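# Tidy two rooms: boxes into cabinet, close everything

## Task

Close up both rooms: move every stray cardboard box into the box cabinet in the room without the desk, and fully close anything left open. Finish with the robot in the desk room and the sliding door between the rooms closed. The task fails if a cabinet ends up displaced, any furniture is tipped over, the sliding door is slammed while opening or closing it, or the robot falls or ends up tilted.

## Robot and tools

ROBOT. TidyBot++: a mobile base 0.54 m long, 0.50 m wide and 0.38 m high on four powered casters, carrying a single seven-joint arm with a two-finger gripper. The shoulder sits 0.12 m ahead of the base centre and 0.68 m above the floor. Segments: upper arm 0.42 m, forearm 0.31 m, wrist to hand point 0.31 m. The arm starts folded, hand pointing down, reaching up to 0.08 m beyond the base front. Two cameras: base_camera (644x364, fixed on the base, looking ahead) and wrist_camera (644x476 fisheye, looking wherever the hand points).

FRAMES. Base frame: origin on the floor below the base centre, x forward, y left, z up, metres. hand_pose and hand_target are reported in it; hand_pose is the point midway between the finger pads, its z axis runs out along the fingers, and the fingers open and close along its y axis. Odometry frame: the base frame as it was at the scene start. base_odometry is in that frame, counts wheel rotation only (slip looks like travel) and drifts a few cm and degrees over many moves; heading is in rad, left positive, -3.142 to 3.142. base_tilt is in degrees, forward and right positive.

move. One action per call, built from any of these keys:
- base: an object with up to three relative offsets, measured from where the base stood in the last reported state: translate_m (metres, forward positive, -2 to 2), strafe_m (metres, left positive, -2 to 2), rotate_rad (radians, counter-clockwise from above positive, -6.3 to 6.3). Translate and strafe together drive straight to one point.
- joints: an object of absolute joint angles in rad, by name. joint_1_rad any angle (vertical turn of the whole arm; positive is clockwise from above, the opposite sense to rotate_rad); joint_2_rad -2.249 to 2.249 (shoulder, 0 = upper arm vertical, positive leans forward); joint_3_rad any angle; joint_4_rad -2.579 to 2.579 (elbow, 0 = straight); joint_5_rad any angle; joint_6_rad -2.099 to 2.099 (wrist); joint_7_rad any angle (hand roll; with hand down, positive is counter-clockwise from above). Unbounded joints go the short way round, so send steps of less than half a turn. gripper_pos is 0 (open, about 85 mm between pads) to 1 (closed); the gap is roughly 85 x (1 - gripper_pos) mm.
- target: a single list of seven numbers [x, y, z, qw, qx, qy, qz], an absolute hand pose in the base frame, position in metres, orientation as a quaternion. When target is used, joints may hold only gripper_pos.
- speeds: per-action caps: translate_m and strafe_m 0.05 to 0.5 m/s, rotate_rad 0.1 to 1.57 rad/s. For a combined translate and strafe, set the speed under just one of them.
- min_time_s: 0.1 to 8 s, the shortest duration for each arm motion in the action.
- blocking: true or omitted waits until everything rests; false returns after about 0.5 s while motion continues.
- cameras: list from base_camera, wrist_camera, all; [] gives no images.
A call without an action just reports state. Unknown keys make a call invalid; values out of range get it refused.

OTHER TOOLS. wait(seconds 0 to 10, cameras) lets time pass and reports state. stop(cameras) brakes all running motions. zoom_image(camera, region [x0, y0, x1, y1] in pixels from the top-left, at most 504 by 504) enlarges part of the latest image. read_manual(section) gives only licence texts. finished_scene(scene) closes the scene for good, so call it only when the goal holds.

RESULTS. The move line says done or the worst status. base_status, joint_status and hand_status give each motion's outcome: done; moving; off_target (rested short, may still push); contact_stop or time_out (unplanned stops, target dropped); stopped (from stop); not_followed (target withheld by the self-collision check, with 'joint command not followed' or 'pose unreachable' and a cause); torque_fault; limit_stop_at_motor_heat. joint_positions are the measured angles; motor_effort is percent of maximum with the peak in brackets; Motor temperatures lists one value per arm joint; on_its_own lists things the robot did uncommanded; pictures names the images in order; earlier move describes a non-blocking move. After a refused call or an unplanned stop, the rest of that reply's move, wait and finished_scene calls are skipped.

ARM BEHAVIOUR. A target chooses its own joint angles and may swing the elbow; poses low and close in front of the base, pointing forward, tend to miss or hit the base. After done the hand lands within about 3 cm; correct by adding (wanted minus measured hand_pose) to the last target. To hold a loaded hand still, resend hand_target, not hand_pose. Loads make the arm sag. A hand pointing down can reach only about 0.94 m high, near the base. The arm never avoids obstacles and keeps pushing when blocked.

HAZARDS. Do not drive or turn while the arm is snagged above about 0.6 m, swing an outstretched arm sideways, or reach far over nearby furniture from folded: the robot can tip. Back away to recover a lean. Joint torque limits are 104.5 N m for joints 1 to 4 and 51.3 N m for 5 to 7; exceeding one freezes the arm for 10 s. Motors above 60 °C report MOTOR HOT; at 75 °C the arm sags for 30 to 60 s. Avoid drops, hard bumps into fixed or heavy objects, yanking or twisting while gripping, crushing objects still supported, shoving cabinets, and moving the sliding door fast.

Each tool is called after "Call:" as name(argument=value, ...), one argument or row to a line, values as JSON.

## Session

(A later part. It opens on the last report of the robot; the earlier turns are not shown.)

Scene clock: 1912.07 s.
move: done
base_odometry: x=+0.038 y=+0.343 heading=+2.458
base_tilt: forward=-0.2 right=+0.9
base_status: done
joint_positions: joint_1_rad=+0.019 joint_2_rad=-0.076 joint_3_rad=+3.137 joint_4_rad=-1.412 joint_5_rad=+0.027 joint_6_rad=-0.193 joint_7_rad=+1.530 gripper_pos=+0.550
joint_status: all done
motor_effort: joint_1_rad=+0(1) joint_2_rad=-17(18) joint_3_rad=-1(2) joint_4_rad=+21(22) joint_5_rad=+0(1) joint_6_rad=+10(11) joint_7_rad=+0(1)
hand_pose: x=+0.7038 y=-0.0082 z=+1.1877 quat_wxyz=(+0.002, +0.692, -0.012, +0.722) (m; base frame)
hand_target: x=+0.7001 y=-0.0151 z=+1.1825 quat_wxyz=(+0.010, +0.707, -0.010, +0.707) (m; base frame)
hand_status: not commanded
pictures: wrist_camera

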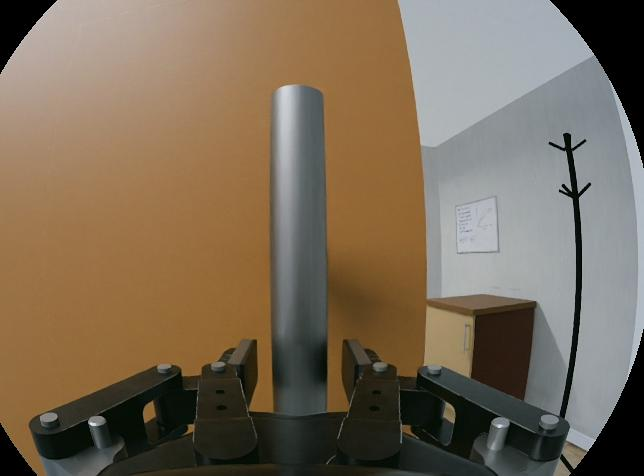

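Call:
move(
  base={"strafe_m": -0.12},
  speeds={"strafe_m": 0.08},
)

Scene clock: 1916.07 s.
move: done
base_odometry: x=+0.114 y=+0.436 heading=+2.458
base_tilt: forward=-0.2 right=+0.9
base_status: done
joint_positions: joint_1_rad=+0.003 joint_2_rad=-0.063 joint_3_rad=+3.103 joint_4_rad=-1.399 joint_5_rad=+0.027 joint_6_rad=-0.196 joint_7_rad=+1.530 gripper_pos=+0.550
joint_status: not commanded
motor_effort: joint_1_rad=+3(13) joint_2_rad=-19(23) joint_3_rad=+4(14) joint_4_rad=+21(22) joint_5_rad=+1(4) joint_6_rad=+10(11) joint_7_rad=+0(1)
hand_pose: x=+0.7086 y=+0.0213 z=+1.1871 quat_wxyz=(-0.015, +0.693, +0.006, +0.721) (m; base frame)
hand_target: x=+0.7001 y=-0.0151 z=+1.1825 quat_wxyz=(+0.010, +0.707, -0.010, +0.707) (m; base frame)
hand_status: not commanded
pictures: base_camera, wrist_camera

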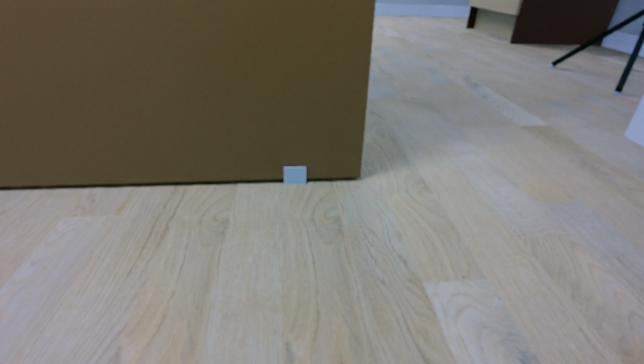

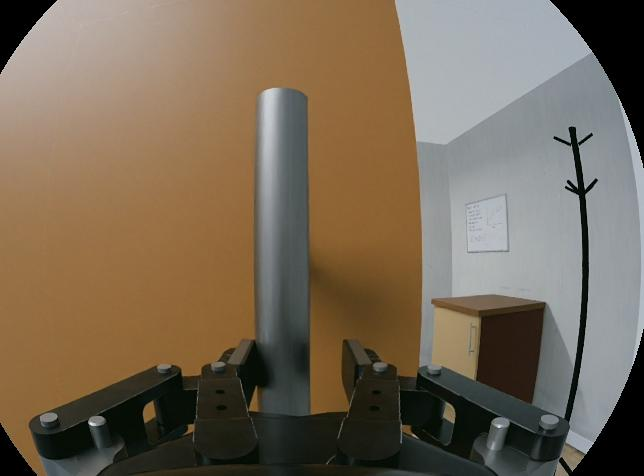

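Call:
move(
  base={"strafe_m": -0.25},
  speeds={"strafe_m": 0.1},
)

Scene clock: 1921.23 s.
move: done
base_odometry: x=+0.272 y=+0.630 heading=+2.459
base_tilt: forward=-0.2 right=+0.9
base_status: done
joint_positions: joint_1_rad=+0.028 joint_2_rad=-0.061 joint_3_rad=+3.128 joint_4_rad=-1.387 joint_5_rad=+0.027 joint_6_rad=-0.201 joint_7_rad=+1.530 gripper_pos=+0.550
joint_status: not commanded
motor_effort: joint_1_rad=+1(16) joint_2_rad=-17(25) joint_3_rad=+0(17) joint_4_rad=+21(22) joint_5_rad=+0(4) joint_6_rad=+10(11) joint_7_rad=-1(1)
hand_pose: x=+0.7093 y=-0.0087 z=+1.1917 quat_wxyz=(+0.003, +0.691, -0.011, +0.723) (m; base frame)
hand_target: x=+0.7001 y=-0.0151 z=+1.1825 quat_wxyz=(+0.010, +0.707, -0.010, +0.707) (m; base frame)
hand_status: not commanded
pictures: base_camera, wrist_camera

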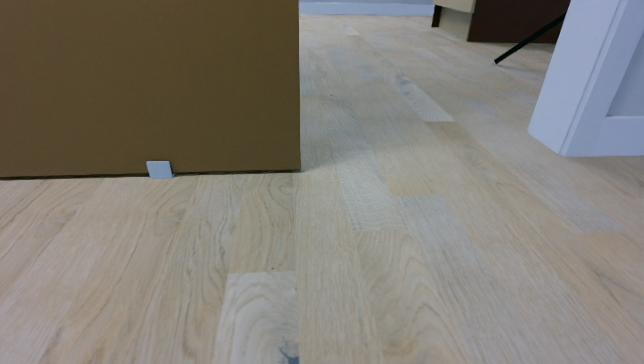

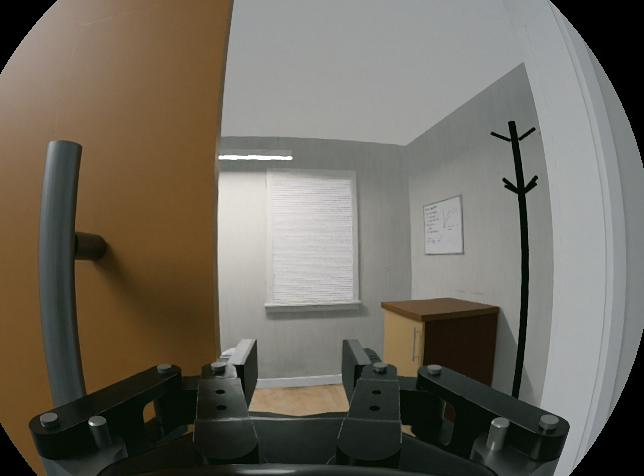

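Call:
move(
  base={"translate_m": -0.08},
  speeds={"translate_m": 0.1},
  joints={"gripper_pos": 0.3},
  cameras=["wrist_camera"],
)

Call:
move(
  base={"strafe_m": 0.17, "rotate_rad": -0.055},
  speeds={"strafe_m": 0.15, "rotate_rad": 0.2},
)

Scene clock: 1949.00 s.
move: done
base_odometry: x=+0.334 y=+0.580 heading=+2.459
base_tilt: forward=-0.2 right=+0.9
base_status: done
joint_positions: joint_1_rad=+0.028 joint_2_rad=-0.071 joint_3_rad=+3.128 joint_4_rad=-1.387 joint_5_rad=+0.027 joint_6_rad=-0.201 joint_7_rad=+1.530 gripper_pos=+0.300
joint_status: all done
motor_effort: joint_1_rad=+0(1) joint_2_rad=-16(22) joint_3_rad=+0(2) joint_4_rad=+21(22) joint_5_rad=+0(1) joint_6_rad=+10(11) joint_7_rad=+0(1)
hand_pose: x=+0.7039 y=-0.0085 z=+1.1979 quat_wxyz=(+0.003, +0.687, -0.011, +0.726) (m; base frame)
hand_target: x=+0.7001 y=-0.0151 z=+1.1825 quat_wxyz=(+0.010, +0.707, -0.010, +0.707) (m; base frame)
hand_status: not commanded
pictures: wrist_camera

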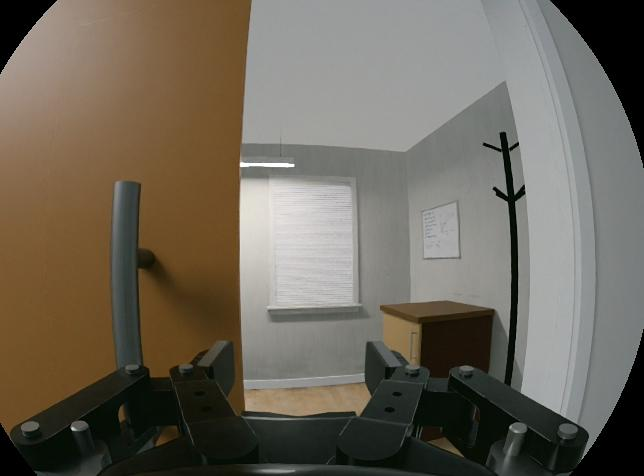

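Scene clock: 1950.77 s.
move: done
base_odometry: x=+0.227 y=+0.448 heading=+2.404
base_tilt: forward=-0.2 right=+0.9
base_status: done
joint_positions: joint_1_rad=+0.028 joint_2_rad=-0.071 joint_3_rad=+3.129 joint_4_rad=-1.387 joint_5_rad=+0.027 joint_6_rad=-0.201 joint_7_rad=+1.530 gripper_pos=+0.300
joint_status: not commanded
motor_effort: joint_1_rad=+0(3) joint_2_rad=-17(17) joint_3_rad=+0(2) joint_4_rad=+21(21) joint_5_rad=+0(1) joint_6_rad=+10(10) joint_7_rad=+0(1)
hand_pose: x=+0.7038 y=-0.0090 z=+1.1979 quat_wxyz=(+0.003, +0.687, -0.012, +0.726) (m; base frame)
hand_target: x=+0.7001 y=-0.0151 z=+1.1825 quat_wxyz=(+0.010, +0.707, -0.010, +0.707) (m; base frame)
hand_status: not commanded
pictures: base_camera, wrist_camera

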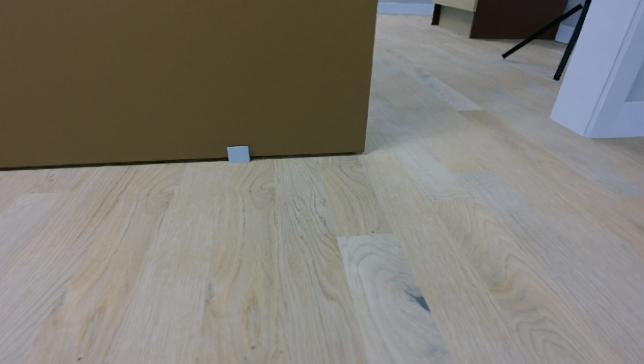

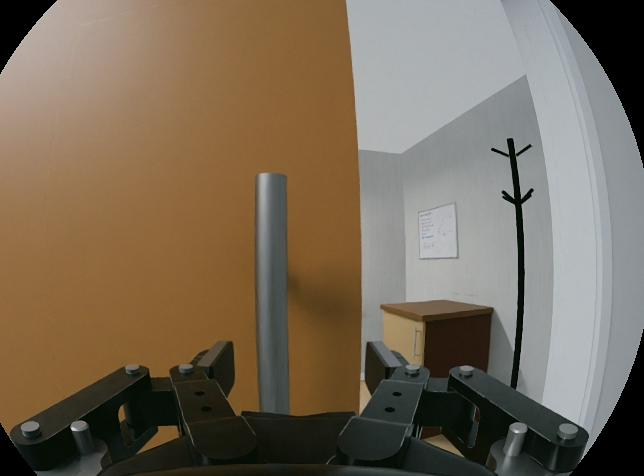

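Call:
move(
  base={"strafe_m": -0.061, "rotate_rad": 0.105},
  speeds={"strafe_m": 0.15, "rotate_rad": 0.2},
)

Scene clock: 1959.70 s.
move: done
base_odometry: x=+0.268 y=+0.493 heading=+2.509
base_tilt: forward=-0.2 right=+0.9
base_status: done
joint_positions: joint_1_rad=+0.028 joint_2_rad=-0.071 joint_3_rad=+3.130 joint_4_rad=-1.387 joint_5_rad=+0.027 joint_6_rad=-0.201 joint_7_rad=+1.530 gripper_pos=+0.300
joint_status: not commanded
motor_effort: joint_1_rad=+1(2) joint_2_rad=-16(18) joint_3_rad=+0(3) joint_4_rad=+21(21) joint_5_rad=+1(1) joint_6_rad=+10(10) joint_7_rad=+1(1)
hand_pose: x=+0.7038 y=-0.0099 z=+1.1980 quat_wxyz=(+0.003, +0.687, -0.012, +0.726) (m; base frame)
hand_target: x=+0.7001 y=-0.0151 z=+1.1825 quat_wxyz=(+0.010, +0.707, -0.010, +0.707) (m; base frame)
hand_status: not commanded
pictures: base_camera, wrist_camera

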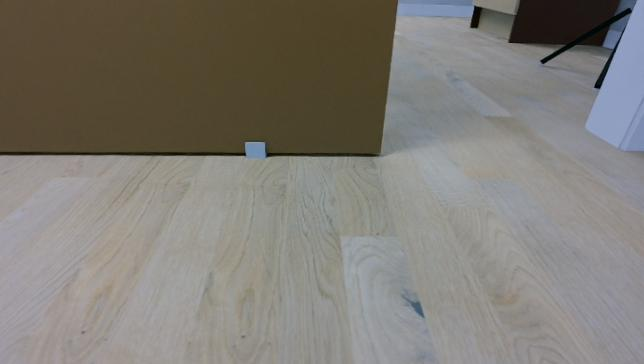

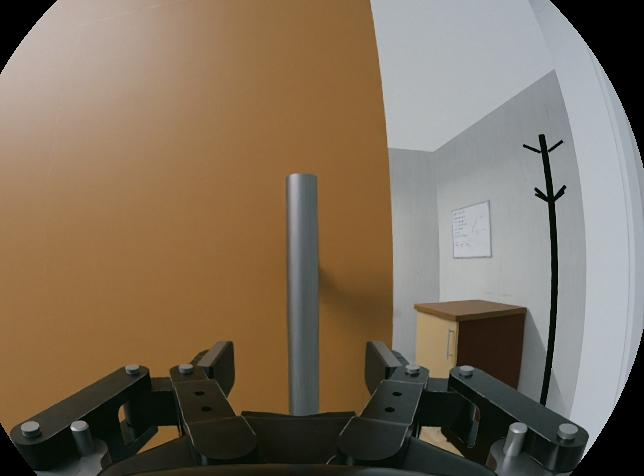

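Call:
move(
  base={"translate_m": 0.07},
  speeds={"translate_m": 0.1},
  cameras=["wrist_camera"],
)

Call:
move(
  base={"translate_m": 0.035},
  speeds={"translate_m": 0.1},
)

Scene clock: 1964.57 s.
move: done
base_odometry: x=+0.211 y=+0.535 heading=+2.509
base_tilt: forward=-0.2 right=+0.9
base_status: done
joint_positions: joint_1_rad=+0.028 joint_2_rad=-0.073 joint_3_rad=+3.130 joint_4_rad=-1.387 joint_5_rad=+0.027 joint_6_rad=-0.201 joint_7_rad=+1.530 gripper_pos=+0.300
joint_status: not commanded
motor_effort: joint_1_rad=+0(1) joint_2_rad=-16(20) joint_3_rad=+0(1) joint_4_rad=+21(22) joint_5_rad=+0(1) joint_6_rad=+10(11) joint_7_rad=+0(1)
hand_pose: x=+0.7027 y=-0.0098 z=+1.1993 quat_wxyz=(+0.003, +0.687, -0.012, +0.727) (m; base frame)
hand_target: x=+0.7001 y=-0.0151 z=+1.1825 quat_wxyz=(+0.010, +0.707, -0.010, +0.707) (m; base frame)
hand_status: not commanded
pictures: wrist_camera

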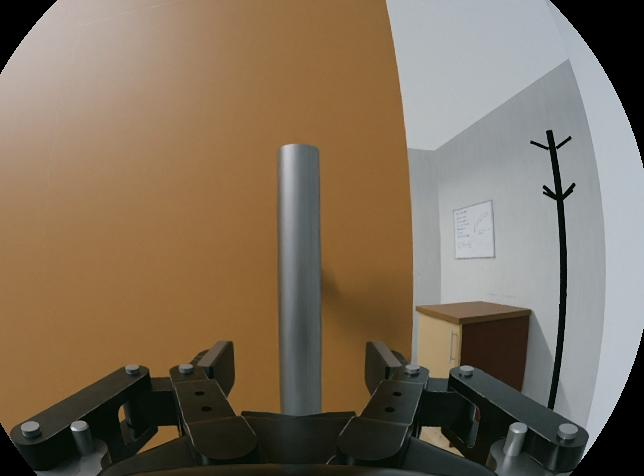

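Scene clock: 1965.43 s.
move: done
base_odometry: x=+0.183 y=+0.556 heading=+2.508
base_tilt: forward=-0.2 right=+0.9
base_status: done
joint_positions: joint_1_rad=+0.028 joint_2_rad=-0.075 joint_3_rad=+3.130 joint_4_rad=-1.387 joint_5_rad=+0.027 joint_6_rad=-0.201 joint_7_rad=+1.530 gripper_pos=+0.300
joint_status: not commanded
motor_effort: joint_1_rad=+0(2) joint_2_rad=-16(20) joint_3_rad=+0(1) joint_4_rad=+21(22) joint_5_rad=+0(1) joint_6_rad=+10(11) joint_7_rad=+0(1)
hand_pose: x=+0.7017 y=-0.0098 z=+1.2004 quat_wxyz=(+0.003, +0.686, -0.012, +0.728) (m; base frame)
hand_target: x=+0.7001 y=-0.0151 z=+1.1825 quat_wxyz=(+0.010, +0.707, -0.010, +0.707) (m; base frame)
hand_status: not commanded
pictures: base_camera, wrist_camera

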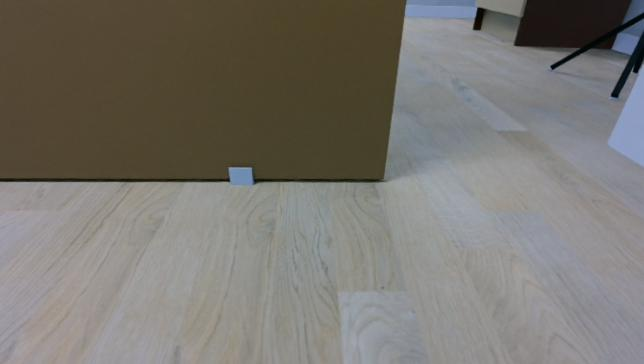

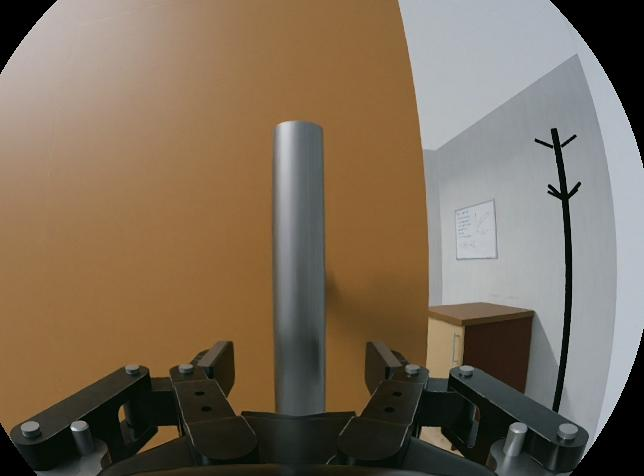

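Call:
move(
  base={"translate_m": 0.02},
  speeds={"translate_m": 0.05},
  joints={"gripper_pos": 0.55},
  cameras=["wrist_camera"],
)

Scene clock: 1969.30 s.
move: done
base_odometry: x=+0.167 y=+0.568 heading=+2.508
base_tilt: forward=-0.2 right=+0.9
base_status: done
joint_positions: joint_1_rad=+0.028 joint_2_rad=-0.076 joint_3_rad=+3.130 joint_4_rad=-1.387 joint_5_rad=+0.027 joint_6_rad=-0.201 joint_7_rad=+1.530 gripper_pos=+0.550
joint_status: all done
motor_effort: joint_1_rad=+0(1) joint_2_rad=-16(21) joint_3_rad=+0(1) joint_4_rad=+21(22) joint_5_rad=+1(1) joint_6_rad=+11(11) joint_7_rad=+0(1)
hand_pose: x=+0.7013 y=-0.0098 z=+1.2008 quat_wxyz=(+0.003, +0.686, -0.012, +0.728) (m; base frame)
hand_target: x=+0.7001 y=-0.0151 z=+1.1825 quat_wxyz=(+0.010, +0.707, -0.010, +0.707) (m; base frame)
hand_status: not commanded
pictures: wrist_camera

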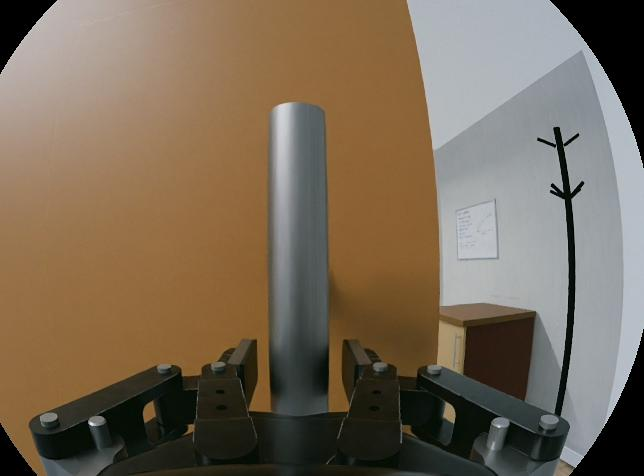

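Call:
move(
  base={"strafe_m": -0.15},
  speeds={"strafe_m": 0.08},
)

Scene clock: 1973.37 s.
move: done
base_odometry: x=+0.256 y=+0.689 heading=+2.508
base_tilt: forward=-0.2 right=+0.9
base_status: done
joint_positions: joint_1_rad=+0.007 joint_2_rad=-0.071 joint_3_rad=+3.106 joint_4_rad=-1.382 joint_5_rad=+0.027 joint_6_rad=-0.203 joint_7_rad=+1.531 gripper_pos=+0.550
joint_status: not commanded
motor_effort: joint_1_rad=+2(12) joint_2_rad=-18(22) joint_3_rad=+3(13) joint_4_rad=+22(22) joint_5_rad=+1(3) joint_6_rad=+11(11) joint_7_rad=+0(1)
hand_pose: x=+0.7032 y=+0.0176 z=+1.1997 quat_wxyz=(-0.013, +0.687, +0.004, +0.727) (m; base frame)
hand_target: x=+0.7001 y=-0.0151 z=+1.1825 quat_wxyz=(+0.010, +0.707, -0.010, +0.707) (m; base frame)
hand_status: not commanded
pictures: base_camera, wrist_camera

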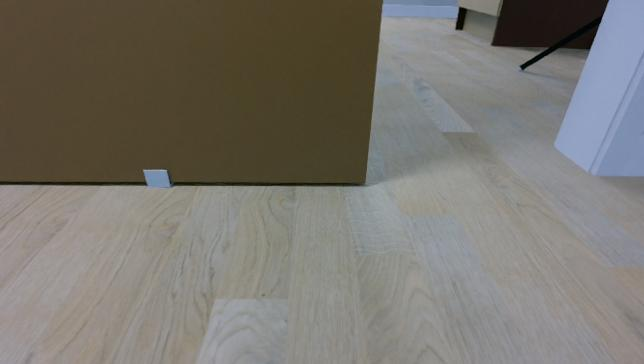

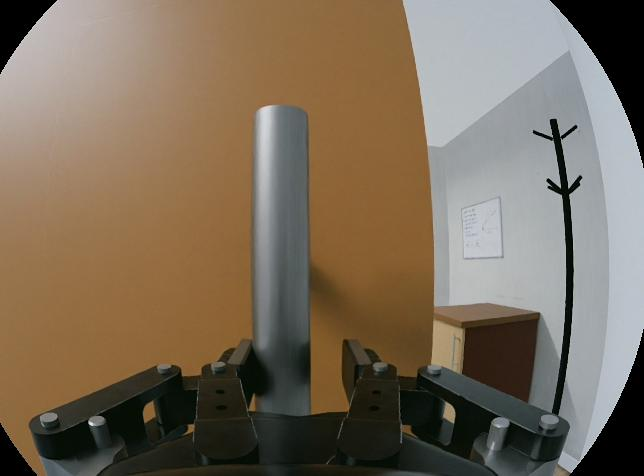

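Call:
move(
  base={"strafe_m": -0.2, "translate_m": 0.005},
  speeds={"strafe_m": 0.08},
)

Scene clock: 1979.20 s.
move: done
base_odometry: x=+0.370 y=+0.853 heading=+2.509
base_tilt: forward=-0.2 right=+0.9
base_status: done
joint_positions: joint_1_rad=+0.003 joint_2_rad=-0.068 joint_3_rad=+3.102 joint_4_rad=-1.381 joint_5_rad=+0.027 joint_6_rad=-0.204 joint_7_rad=+1.531 gripper_pos=+0.550
joint_status: not commanded
motor_effort: joint_1_rad=+2(13) joint_2_rad=-17(23) joint_3_rad=+3(14) joint_4_rad=+22(22) joint_5_rad=+1(4) joint_6_rad=+11(12) joint_7_rad=+0(1)
hand_pose: x=+0.7044 y=+0.0224 z=+1.1981 quat_wxyz=(-0.015, +0.688, +0.007, +0.725) (m; base frame)
hand_target: x=+0.7001 y=-0.0151 z=+1.1825 quat_wxyz=(+0.010, +0.707, -0.010, +0.707) (m; base frame)
hand_status: not commanded
pictures: base_camera, wrist_camera

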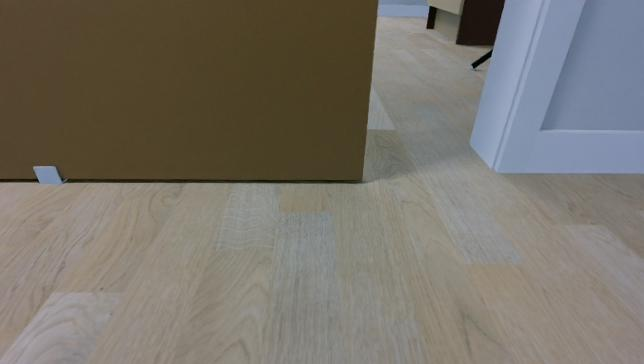

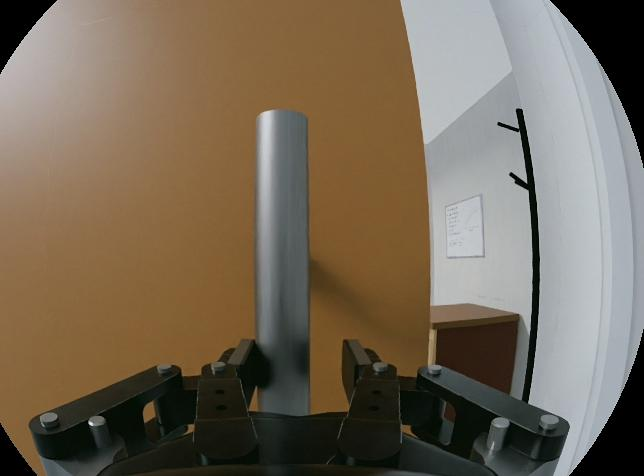

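Call:
move(
  base={"strafe_m": -0.2, "translate_m": 0.013},
  speeds={"strafe_m": 0.08},
)

Scene clock: 1986.93 s.
move: done
base_odometry: x=+0.478 y=+1.022 heading=+2.508
base_tilt: forward=-0.2 right=+0.9
base_status: done
joint_positions: joint_1_rad=+0.003 joint_2_rad=-0.067 joint_3_rad=+3.101 joint_4_rad=-1.380 joint_5_rad=+0.027 joint_6_rad=-0.206 joint_7_rad=+1.531 gripper_pos=+0.550
joint_status: not commanded
motor_effort: joint_1_rad=+3(13) joint_2_rad=-18(22) joint_3_rad=+3(15) joint_4_rad=+22(22) joint_5_rad=+1(4) joint_6_rad=+11(11) joint_7_rad=+1(1)
hand_pose: x=+0.7048 y=+0.0233 z=+1.1977 quat_wxyz=(-0.016, +0.689, +0.007, +0.725) (m; base frame)
hand_target: x=+0.7001 y=-0.0151 z=+1.1825 quat_wxyz=(+0.010, +0.707, -0.010, +0.707) (m; base frame)
hand_status: not commanded
pictures: base_camera, wrist_camera

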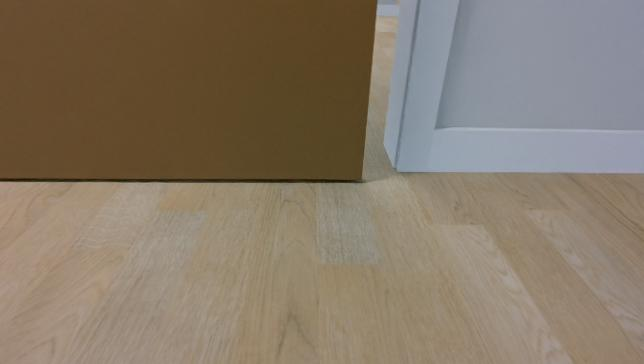

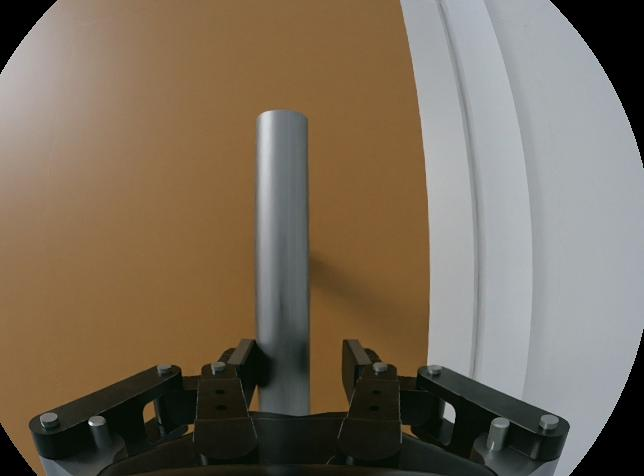

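Call:
move(
  base={"strafe_m": -0.1, "translate_m": 0.006},
  speeds={"strafe_m": 0.06},
)

Scene clock: 1992.03 s.
move: done
base_odometry: x=+0.532 y=+1.106 heading=+2.508
base_tilt: forward=-0.2 right=+0.9
base_status: done
joint_positions: joint_1_rad=-0.003 joint_2_rad=-0.067 joint_3_rad=+3.097 joint_4_rad=-1.380 joint_5_rad=+0.027 joint_6_rad=-0.207 joint_7_rad=+1.531 gripper_pos=+0.550
joint_status: not commanded
motor_effort: joint_1_rad=+4(14) joint_2_rad=-18(22) joint_3_rad=+3(13) joint_4_rad=+21(22) joint_5_rad=+1(4) joint_6_rad=+10(11) joint_7_rad=+0(1)
hand_pose: x=+0.7047 y=+0.0288 z=+1.1972 quat_wxyz=(-0.019, +0.689, +0.011, +0.724) (m; base frame)
hand_target: x=+0.7001 y=-0.0151 z=+1.1825 quat_wxyz=(+0.010, +0.707, -0.010, +0.707) (m; base frame)
hand_status: not commanded
pictures: base_camera, wrist_camera

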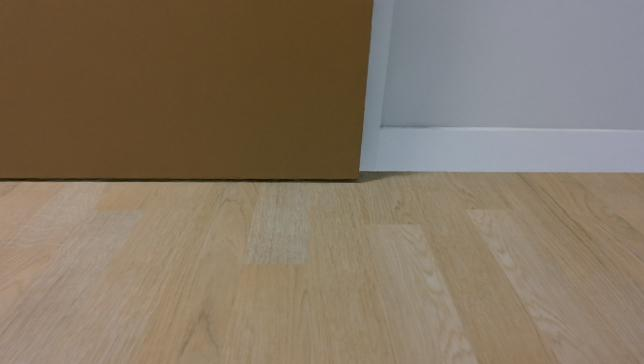

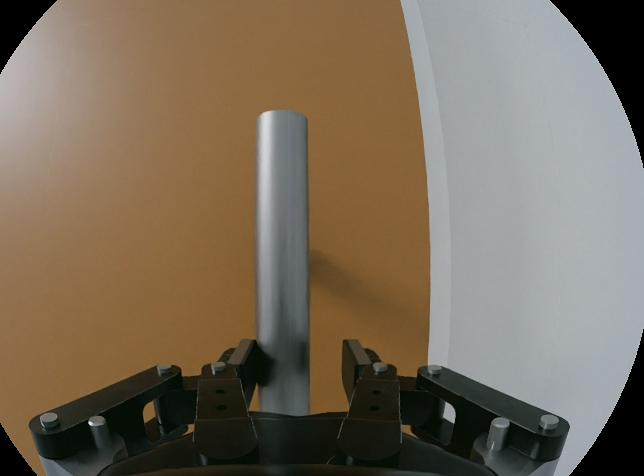

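Call:
move(
  base={"strafe_m": -0.05, "translate_m": 0.003},
  speeds={"strafe_m": 0.05},
)

Scene clock: 1997.23 s.
move: done
base_odometry: x=+0.560 y=+1.148 heading=+2.508
base_tilt: forward=-0.2 right=+0.9
base_status: done
joint_positions: joint_1_rad=-0.030 joint_2_rad=-0.066 joint_3_rad=+3.090 joint_4_rad=-1.380 joint_5_rad=+0.027 joint_6_rad=-0.207 joint_7_rad=+1.531 gripper_pos=+0.550
joint_status: not commanded
motor_effort: joint_1_rad=+10(15) joint_2_rad=-19(22) joint_3_rad=+11(16) joint_4_rad=+20(22) joint_5_rad=+3(4) joint_6_rad=+8(11) joint_7_rad=+0(1)
hand_pose: x=+0.7036 y=+0.0492 z=+1.1970 quat_wxyz=(-0.031, +0.689, +0.023, +0.724) (m; base frame)
hand_target: x=+0.7001 y=-0.0151 z=+1.1825 quat_wxyz=(+0.010, +0.707, -0.010, +0.707) (m; base frame)
hand_status: not commanded
pictures: base_camera, wrist_camera

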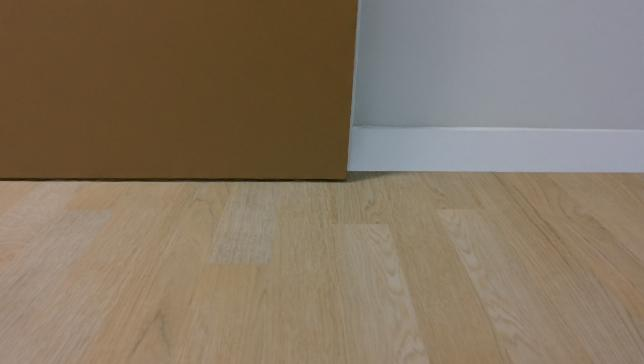

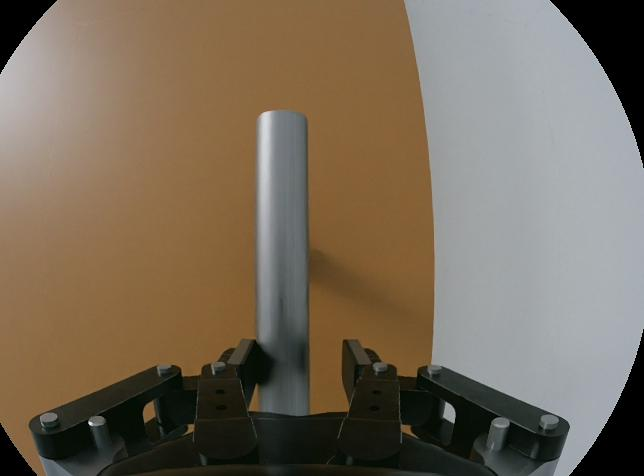

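Call:
move(
  base={"strafe_m": -0.03, "translate_m": 0.002},
  speeds={"strafe_m": 0.05},
)

Scene clock: 2000.50 s.
move: done
base_odometry: x=+0.576 y=+1.174 heading=+2.508
base_tilt: forward=-0.2 right=+0.9
base_status: done
joint_positions: joint_1_rad=-0.056 joint_2_rad=-0.061 joint_3_rad=+3.069 joint_4_rad=-1.376 joint_5_rad=+0.027 joint_6_rad=-0.207 joint_7_rad=+1.531 gripper_pos=+0.550
joint_status: not commanded
motor_effort: joint_1_rad=+15(18) joint_2_rad=-22(23) joint_3_rad=+17(20) joint_4_rad=+17(20) joint_5_rad=+4(5) joint_6_rad=+5(8) joint_7_rad=+1(1)
hand_pose: x=+0.7025 y=+0.0775 z=+1.1966 quat_wxyz=(-0.048, +0.688, +0.039, +0.723) (m; base frame)
hand_target: x=+0.7001 y=-0.0151 z=+1.1825 quat_wxyz=(+0.010, +0.707, -0.010, +0.707) (m; base frame)
hand_status: not commanded
pictures: base_camera, wrist_camera

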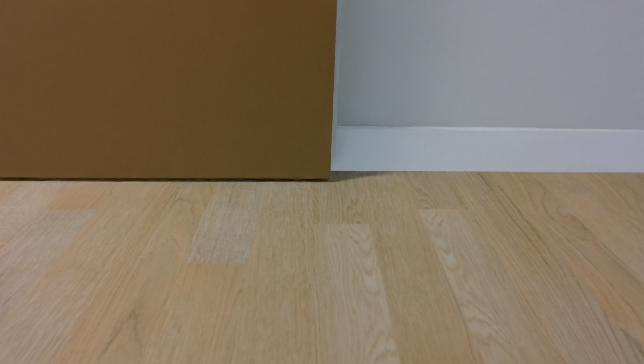

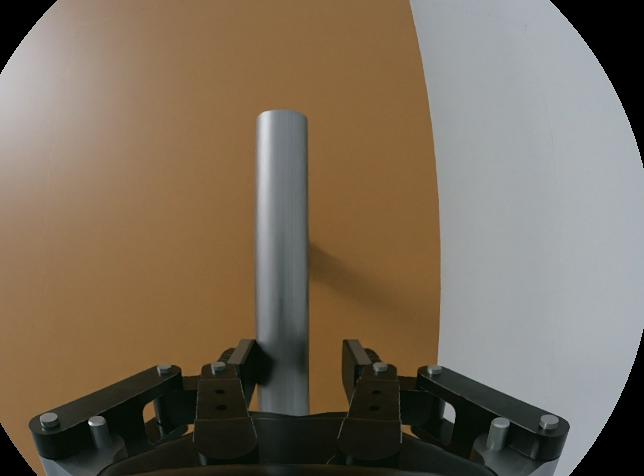

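Call:
move(
  base={"strafe_m": 0.07},
  speeds={"strafe_m": 0.05},
)

Scene clock: 2040.87 s.
move: done
base_odometry: x=+0.534 y=+1.117 heading=+2.508
base_tilt: forward=-0.2 right=+0.9
base_status: done
joint_positions: joint_1_rad=+0.013 joint_2_rad=-0.069 joint_3_rad=+3.111 joint_4_rad=-1.381 joint_5_rad=+0.027 joint_6_rad=-0.211 joint_7_rad=+1.531 gripper_pos=+0.550
joint_status: not commanded
motor_effort: joint_1_rad=+2(16) joint_2_rad=-16(22) joint_3_rad=+3(17) joint_4_rad=+21(23) joint_5_rad=+0(5) joint_6_rad=+10(12) joint_7_rad=+0(2)
hand_pose: x=+0.7045 y=+0.0114 z=+1.1969 quat_wxyz=(-0.009, +0.690, +0.001, +0.724) (m; base frame)
hand_target: x=+0.7001 y=-0.0151 z=+1.1825 quat_wxyz=(+0.010, +0.707, -0.010, +0.707) (m; base frame)
hand_status: not commanded
pictures: base_camera, wrist_camera

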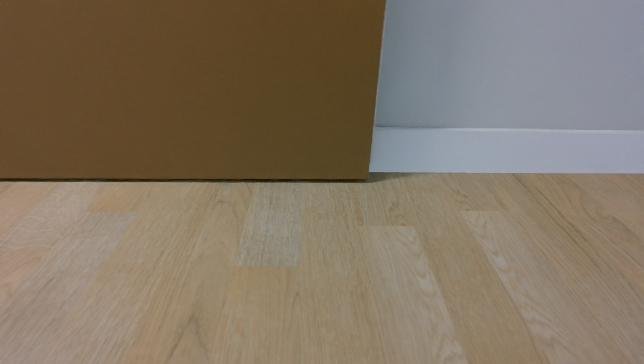

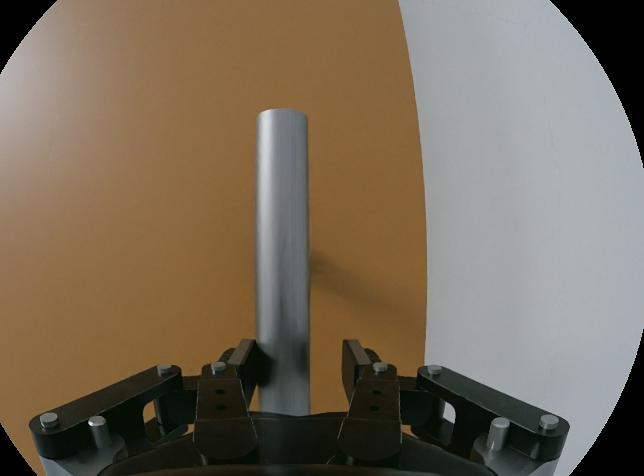

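Call:
move(
  joints={"gripper_pos": 0.2},
  cameras=["wrist_camera"],
)

Call:
move(
  base={"translate_m": -0.15},
  speeds={"translate_m": 0.1},
)

Scene clock: 2044.43 s.
move: done
base_odometry: x=+0.534 y=+1.117 heading=+2.508
base_tilt: forward=-0.2 right=+0.9
base_status: not commanded
joint_positions: joint_1_rad=+0.021 joint_2_rad=-0.069 joint_3_rad=+3.119 joint_4_rad=-1.381 joint_5_rad=+0.027 joint_6_rad=-0.211 joint_7_rad=+1.531 gripper_pos=+0.200
joint_status: all done
motor_effort: joint_1_rad=+1(2) joint_2_rad=-16(18) joint_3_rad=+0(1) joint_4_rad=+21(21) joint_5_rad=+1(1) joint_6_rad=+10(10) joint_7_rad=+0(1)
hand_pose: x=+0.7047 y=+0.0012 z=+1.1969 quat_wxyz=(-0.003, +0.690, -0.006, +0.724) (m; base frame)
hand_target: x=+0.7001 y=-0.0151 z=+1.1825 quat_wxyz=(+0.010, +0.707, -0.010, +0.707) (m; base frame)
hand_status: not commanded
pictures: wrist_camera

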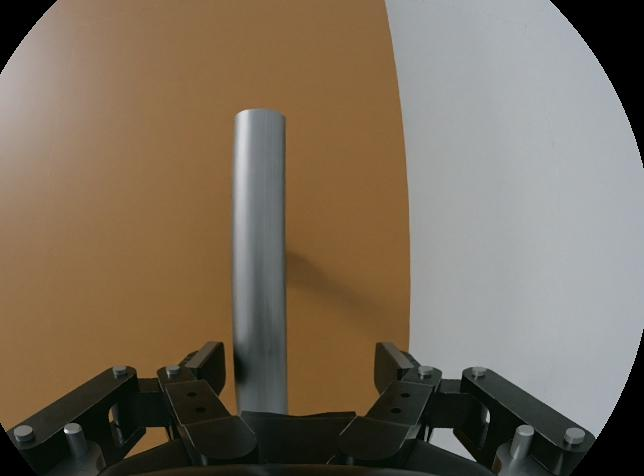

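Scene clock: 2046.47 s.
move: done
base_odometry: x=+0.655 y=+1.028 heading=+2.508
base_tilt: forward=-0.2 right=+0.9
base_status: done
joint_positions: joint_1_rad=+0.021 joint_2_rad=-0.074 joint_3_rad=+3.120 joint_4_rad=-1.381 joint_5_rad=+0.027 joint_6_rad=-0.211 joint_7_rad=+1.531 gripper_pos=+0.200
joint_status: not commanded
motor_effort: joint_1_rad=+1(1) joint_2_rad=-16(21) joint_3_rad=+0(1) joint_4_rad=+21(22) joint_5_rad=+0(1) joint_6_rad=+10(11) joint_7_rad=+0(1)
hand_pose: x=+0.7017 y=+0.0007 z=+1.2002 quat_wxyz=(-0.002, +0.688, -0.006, +0.726) (m; base frame)
hand_target: x=+0.7001 y=-0.0151 z=+1.1825 quat_wxyz=(+0.010, +0.707, -0.010, +0.707) (m; base frame)
hand_status: not commanded
pictures: base_camera, wrist_camera

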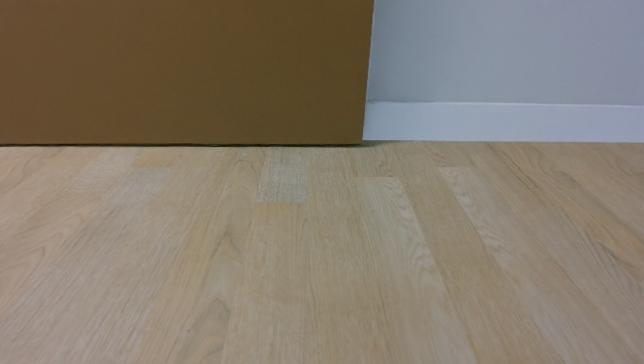

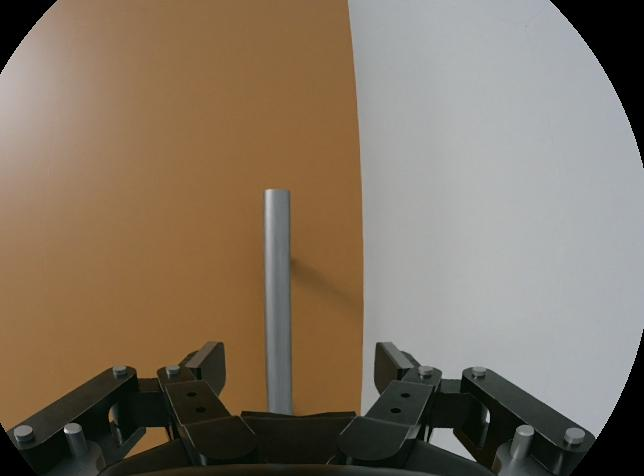

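Call:
move(
  joints={"joint_1_rad": 0.0, "joint_2_rad": -0.354, "joint_3_rad": 3.14, "joint_4_rad": -2.53, "joint_5_rad": 0.0, "joint_6_rad": 0.5, "joint_7_rad": 1.57},
  min_time_s=3,
  cameras=["wrist_camera"],
)

Call:
move(
  base={"strafe_m": 0.9, "translate_m": -0.05},
  speeds={"strafe_m": 0.25},
)

Call:
move(
  base={"translate_m": -0.5},
  speeds={"translate_m": 0.2},
)

Scene clock: 2057.63 s.
move: done
base_odometry: x=+0.655 y=+1.028 heading=+2.508
base_tilt: forward=-0.2 right=+0.9
base_status: not commanded
joint_positions: joint_1_rad=+0.014 joint_2_rad=-0.336 joint_3_rad=+3.120 joint_4_rad=-2.515 joint_5_rad=+0.027 joint_6_rad=+0.423 joint_7_rad=+1.531 gripper_pos=+0.200
joint_status: all done
motor_effort: joint_1_rad=+0(2) joint_2_rad=-6(17) joint_3_rad=+1(2) joint_4_rad=+19(22) joint_5_rad=+1(2) joint_6_rad=+10(12) joint_7_rad=-1(1)
hand_pose: x=+0.5440 y=+0.0087 z=+0.8418 quat_wxyz=(-0.008, +0.770, +0.003, +0.638) (m; base frame)
hand_target: x=+0.5412 y=+0.0021 z=+0.8649 quat_wxyz=(-0.001, +0.743, +0.000, +0.669) (m; base frame)
hand_status: not commanded
pictures: wrist_camera

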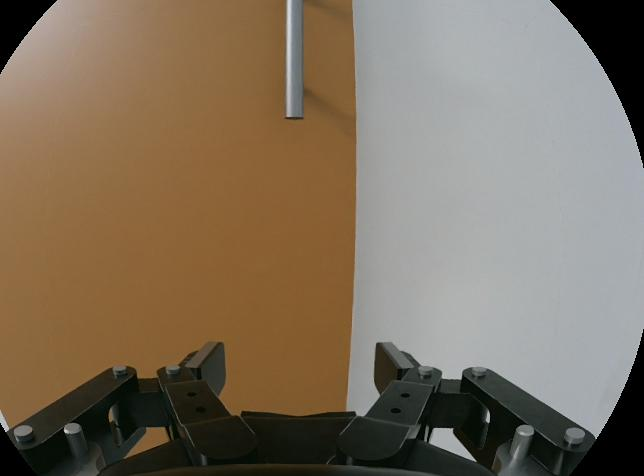

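Scene clock: 2062.03 s.
move: done
base_odometry: x=+0.163 y=+0.273 heading=+2.508
base_tilt: forward=-0.2 right=+0.9
base_status: done
joint_positions: joint_1_rad=+0.011 joint_2_rad=-0.338 joint_3_rad=+3.122 joint_4_rad=-2.515 joint_5_rad=+0.027 joint_6_rad=+0.425 joint_7_rad=+1.531 gripper_pos=+0.200
joint_status: not commanded
motor_effort: joint_1_rad=+0(1) joint_2_rad=-6(7) joint_3_rad=+1(2) joint_4_rad=+19(19) joint_5_rad=+0(1) joint_6_rad=+10(10) joint_7_rad=+0(1)
hand_pose: x=+0.5437 y=+0.0091 z=+0.8431 quat_wxyz=(-0.009, +0.768, +0.003, +0.640) (m; base frame)
hand_target: x=+0.5412 y=+0.0021 z=+0.8649 quat_wxyz=(-0.001, +0.743, +0.000, +0.669) (m; base frame)
hand_status: not commanded
pictures: base_camera, wrist_camera

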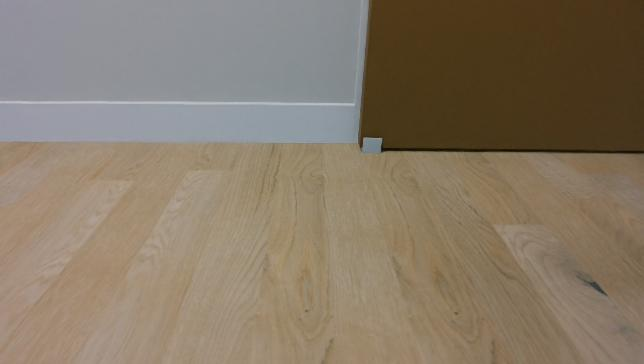

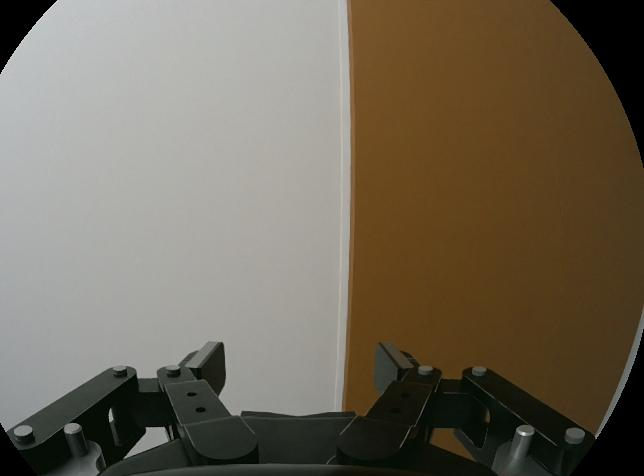

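Scene clock: 2065.23 s.
move: done
base_odometry: x=+0.566 y=-0.023 heading=+2.508
base_tilt: forward=-0.2 right=+0.9
base_status: done
joint_positions: joint_1_rad=+0.011 joint_2_rad=-0.349 joint_3_rad=+3.122 joint_4_rad=-2.518 joint_5_rad=+0.027 joint_6_rad=+0.427 joint_7_rad=+1.531 gripper_pos=+0.200
joint_status: not commanded
motor_effort: joint_1_rad=+1(1) joint_2_rad=-5(10) joint_3_rad=+1(1) joint_4_rad=+19(20) joint_5_rad=+1(1) joint_6_rad=+10(10) joint_7_rad=+0(1)
hand_pose: x=+0.5414 y=+0.0091 z=+0.8473 quat_wxyz=(-0.009, +0.765, +0.003, +0.644) (m; base frame)
hand_target: x=+0.5412 y=+0.0021 z=+0.8649 quat_wxyz=(-0.001, +0.743, +0.000, +0.669) (m; base frame)
hand_status: not commanded
pictures: base_camera, wrist_camera

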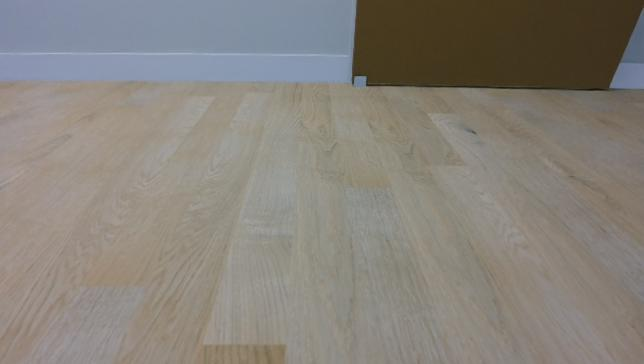

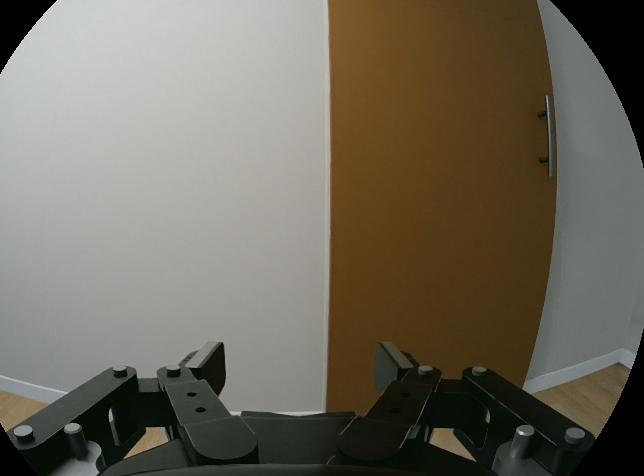

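Call:
move(
  base={"translate_m": 0.5},
  speeds={"translate_m": 0.3},
  cameras=[],
)

Call:
move(
  base={"rotate_rad": -2.2},
  speeds={"rotate_rad": 0.8},
)

Scene clock: 2076.50 s.
move: done
base_odometry: x=+0.163 y=+0.273 heading=+2.508
base_tilt: forward=-0.2 right=+0.9
base_status: done
joint_positions: joint_1_rad=+0.010 joint_2_rad=-0.351 joint_3_rad=+3.122 joint_4_rad=-2.519 joint_5_rad=+0.027 joint_6_rad=+0.428 joint_7_rad=+1.531 gripper_pos=+0.200
joint_status: not commanded
motor_effort: joint_1_rad=-1(1) joint_2_rad=-6(9) joint_3_rad=+1(2) joint_4_rad=+19(20) joint_5_rad=+0(1) joint_6_rad=+10(10) joint_7_rad=+0(1)
hand_pose: x=+0.5410 y=+0.0093 z=+0.8476 quat_wxyz=(-0.009, +0.764, +0.003, +0.645) (m; base frame)
hand_target: x=+0.5412 y=+0.0021 z=+0.8649 quat_wxyz=(-0.001, +0.743, +0.000, +0.669) (m; base frame)
hand_status: not commanded
pictures: none
No camera images: "cameras" was empty.

Scene clock: 2080.07 s.
move: done
base_odometry: x=+0.163 y=+0.273 heading=+0.309
base_tilt: forward=-0.2 right=+0.9
base_status: done
joint_positions: joint_1_rad=+0.008 joint_2_rad=-0.351 joint_3_rad=+3.123 joint_4_rad=-2.519 joint_5_rad=+0.027 joint_6_rad=+0.428 joint_7_rad=+1.531 gripper_pos=+0.200
joint_status: not commanded
motor_effort: joint_1_rad=+0(2) joint_2_rad=-5(7) joint_3_rad=+0(2) joint_4_rad=+19(19) joint_5_rad=+1(1) joint_6_rad=+10(10) joint_7_rad=+0(1)
hand_pose: x=+0.5410 y=+0.0098 z=+0.8476 quat_wxyz=(-0.010, +0.764, +0.004, +0.645) (m; base frame)
hand_target: x=+0.5412 y=+0.0021 z=+0.8649 quat_wxyz=(-0.001, +0.743, +0.000, +0.669) (m; base frame)
hand_status: not commanded
pictures: base_camera, wrist_camera

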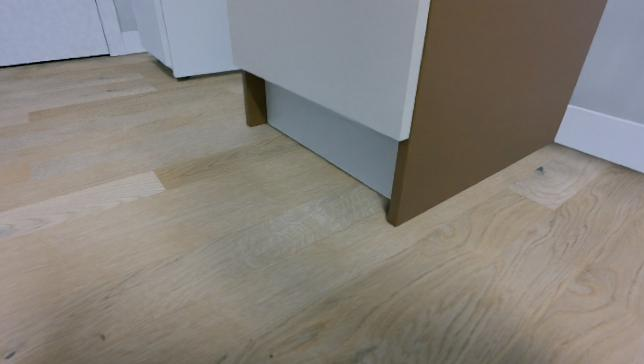

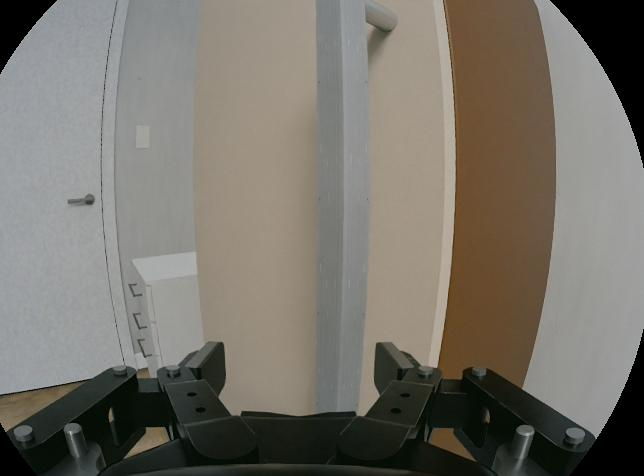

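Call:
zoom_image(
  camera="wrist_camera",
  region=[380, 0, 580, 380],
)

Call:
zoom_image(
  camera="base_camera",
  region=[100, 0, 460, 240],
)

Call:
zoom_image(
  camera="wrist_camera",
  region=[60, 180, 240, 400],
)

Scaled by 1.326.

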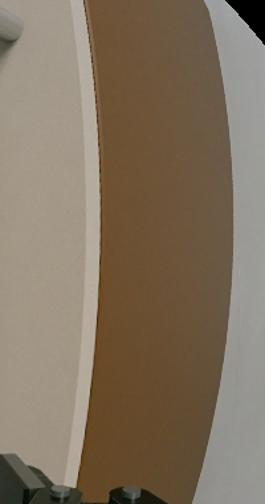

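Scaled by 1.400.

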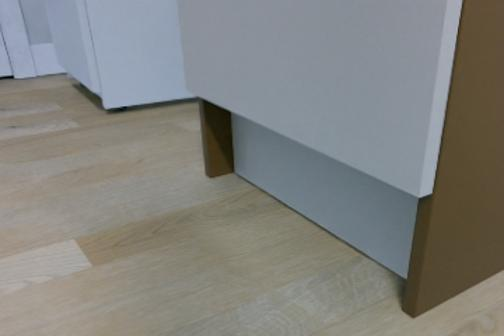

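Scaled by 2.291.

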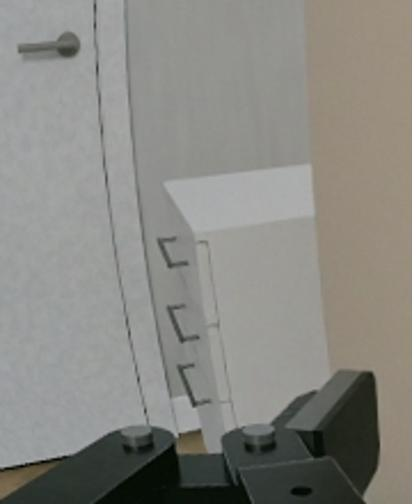

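Call:
finished_scene(
  scene=1,
)

The scene is finished: the task was done.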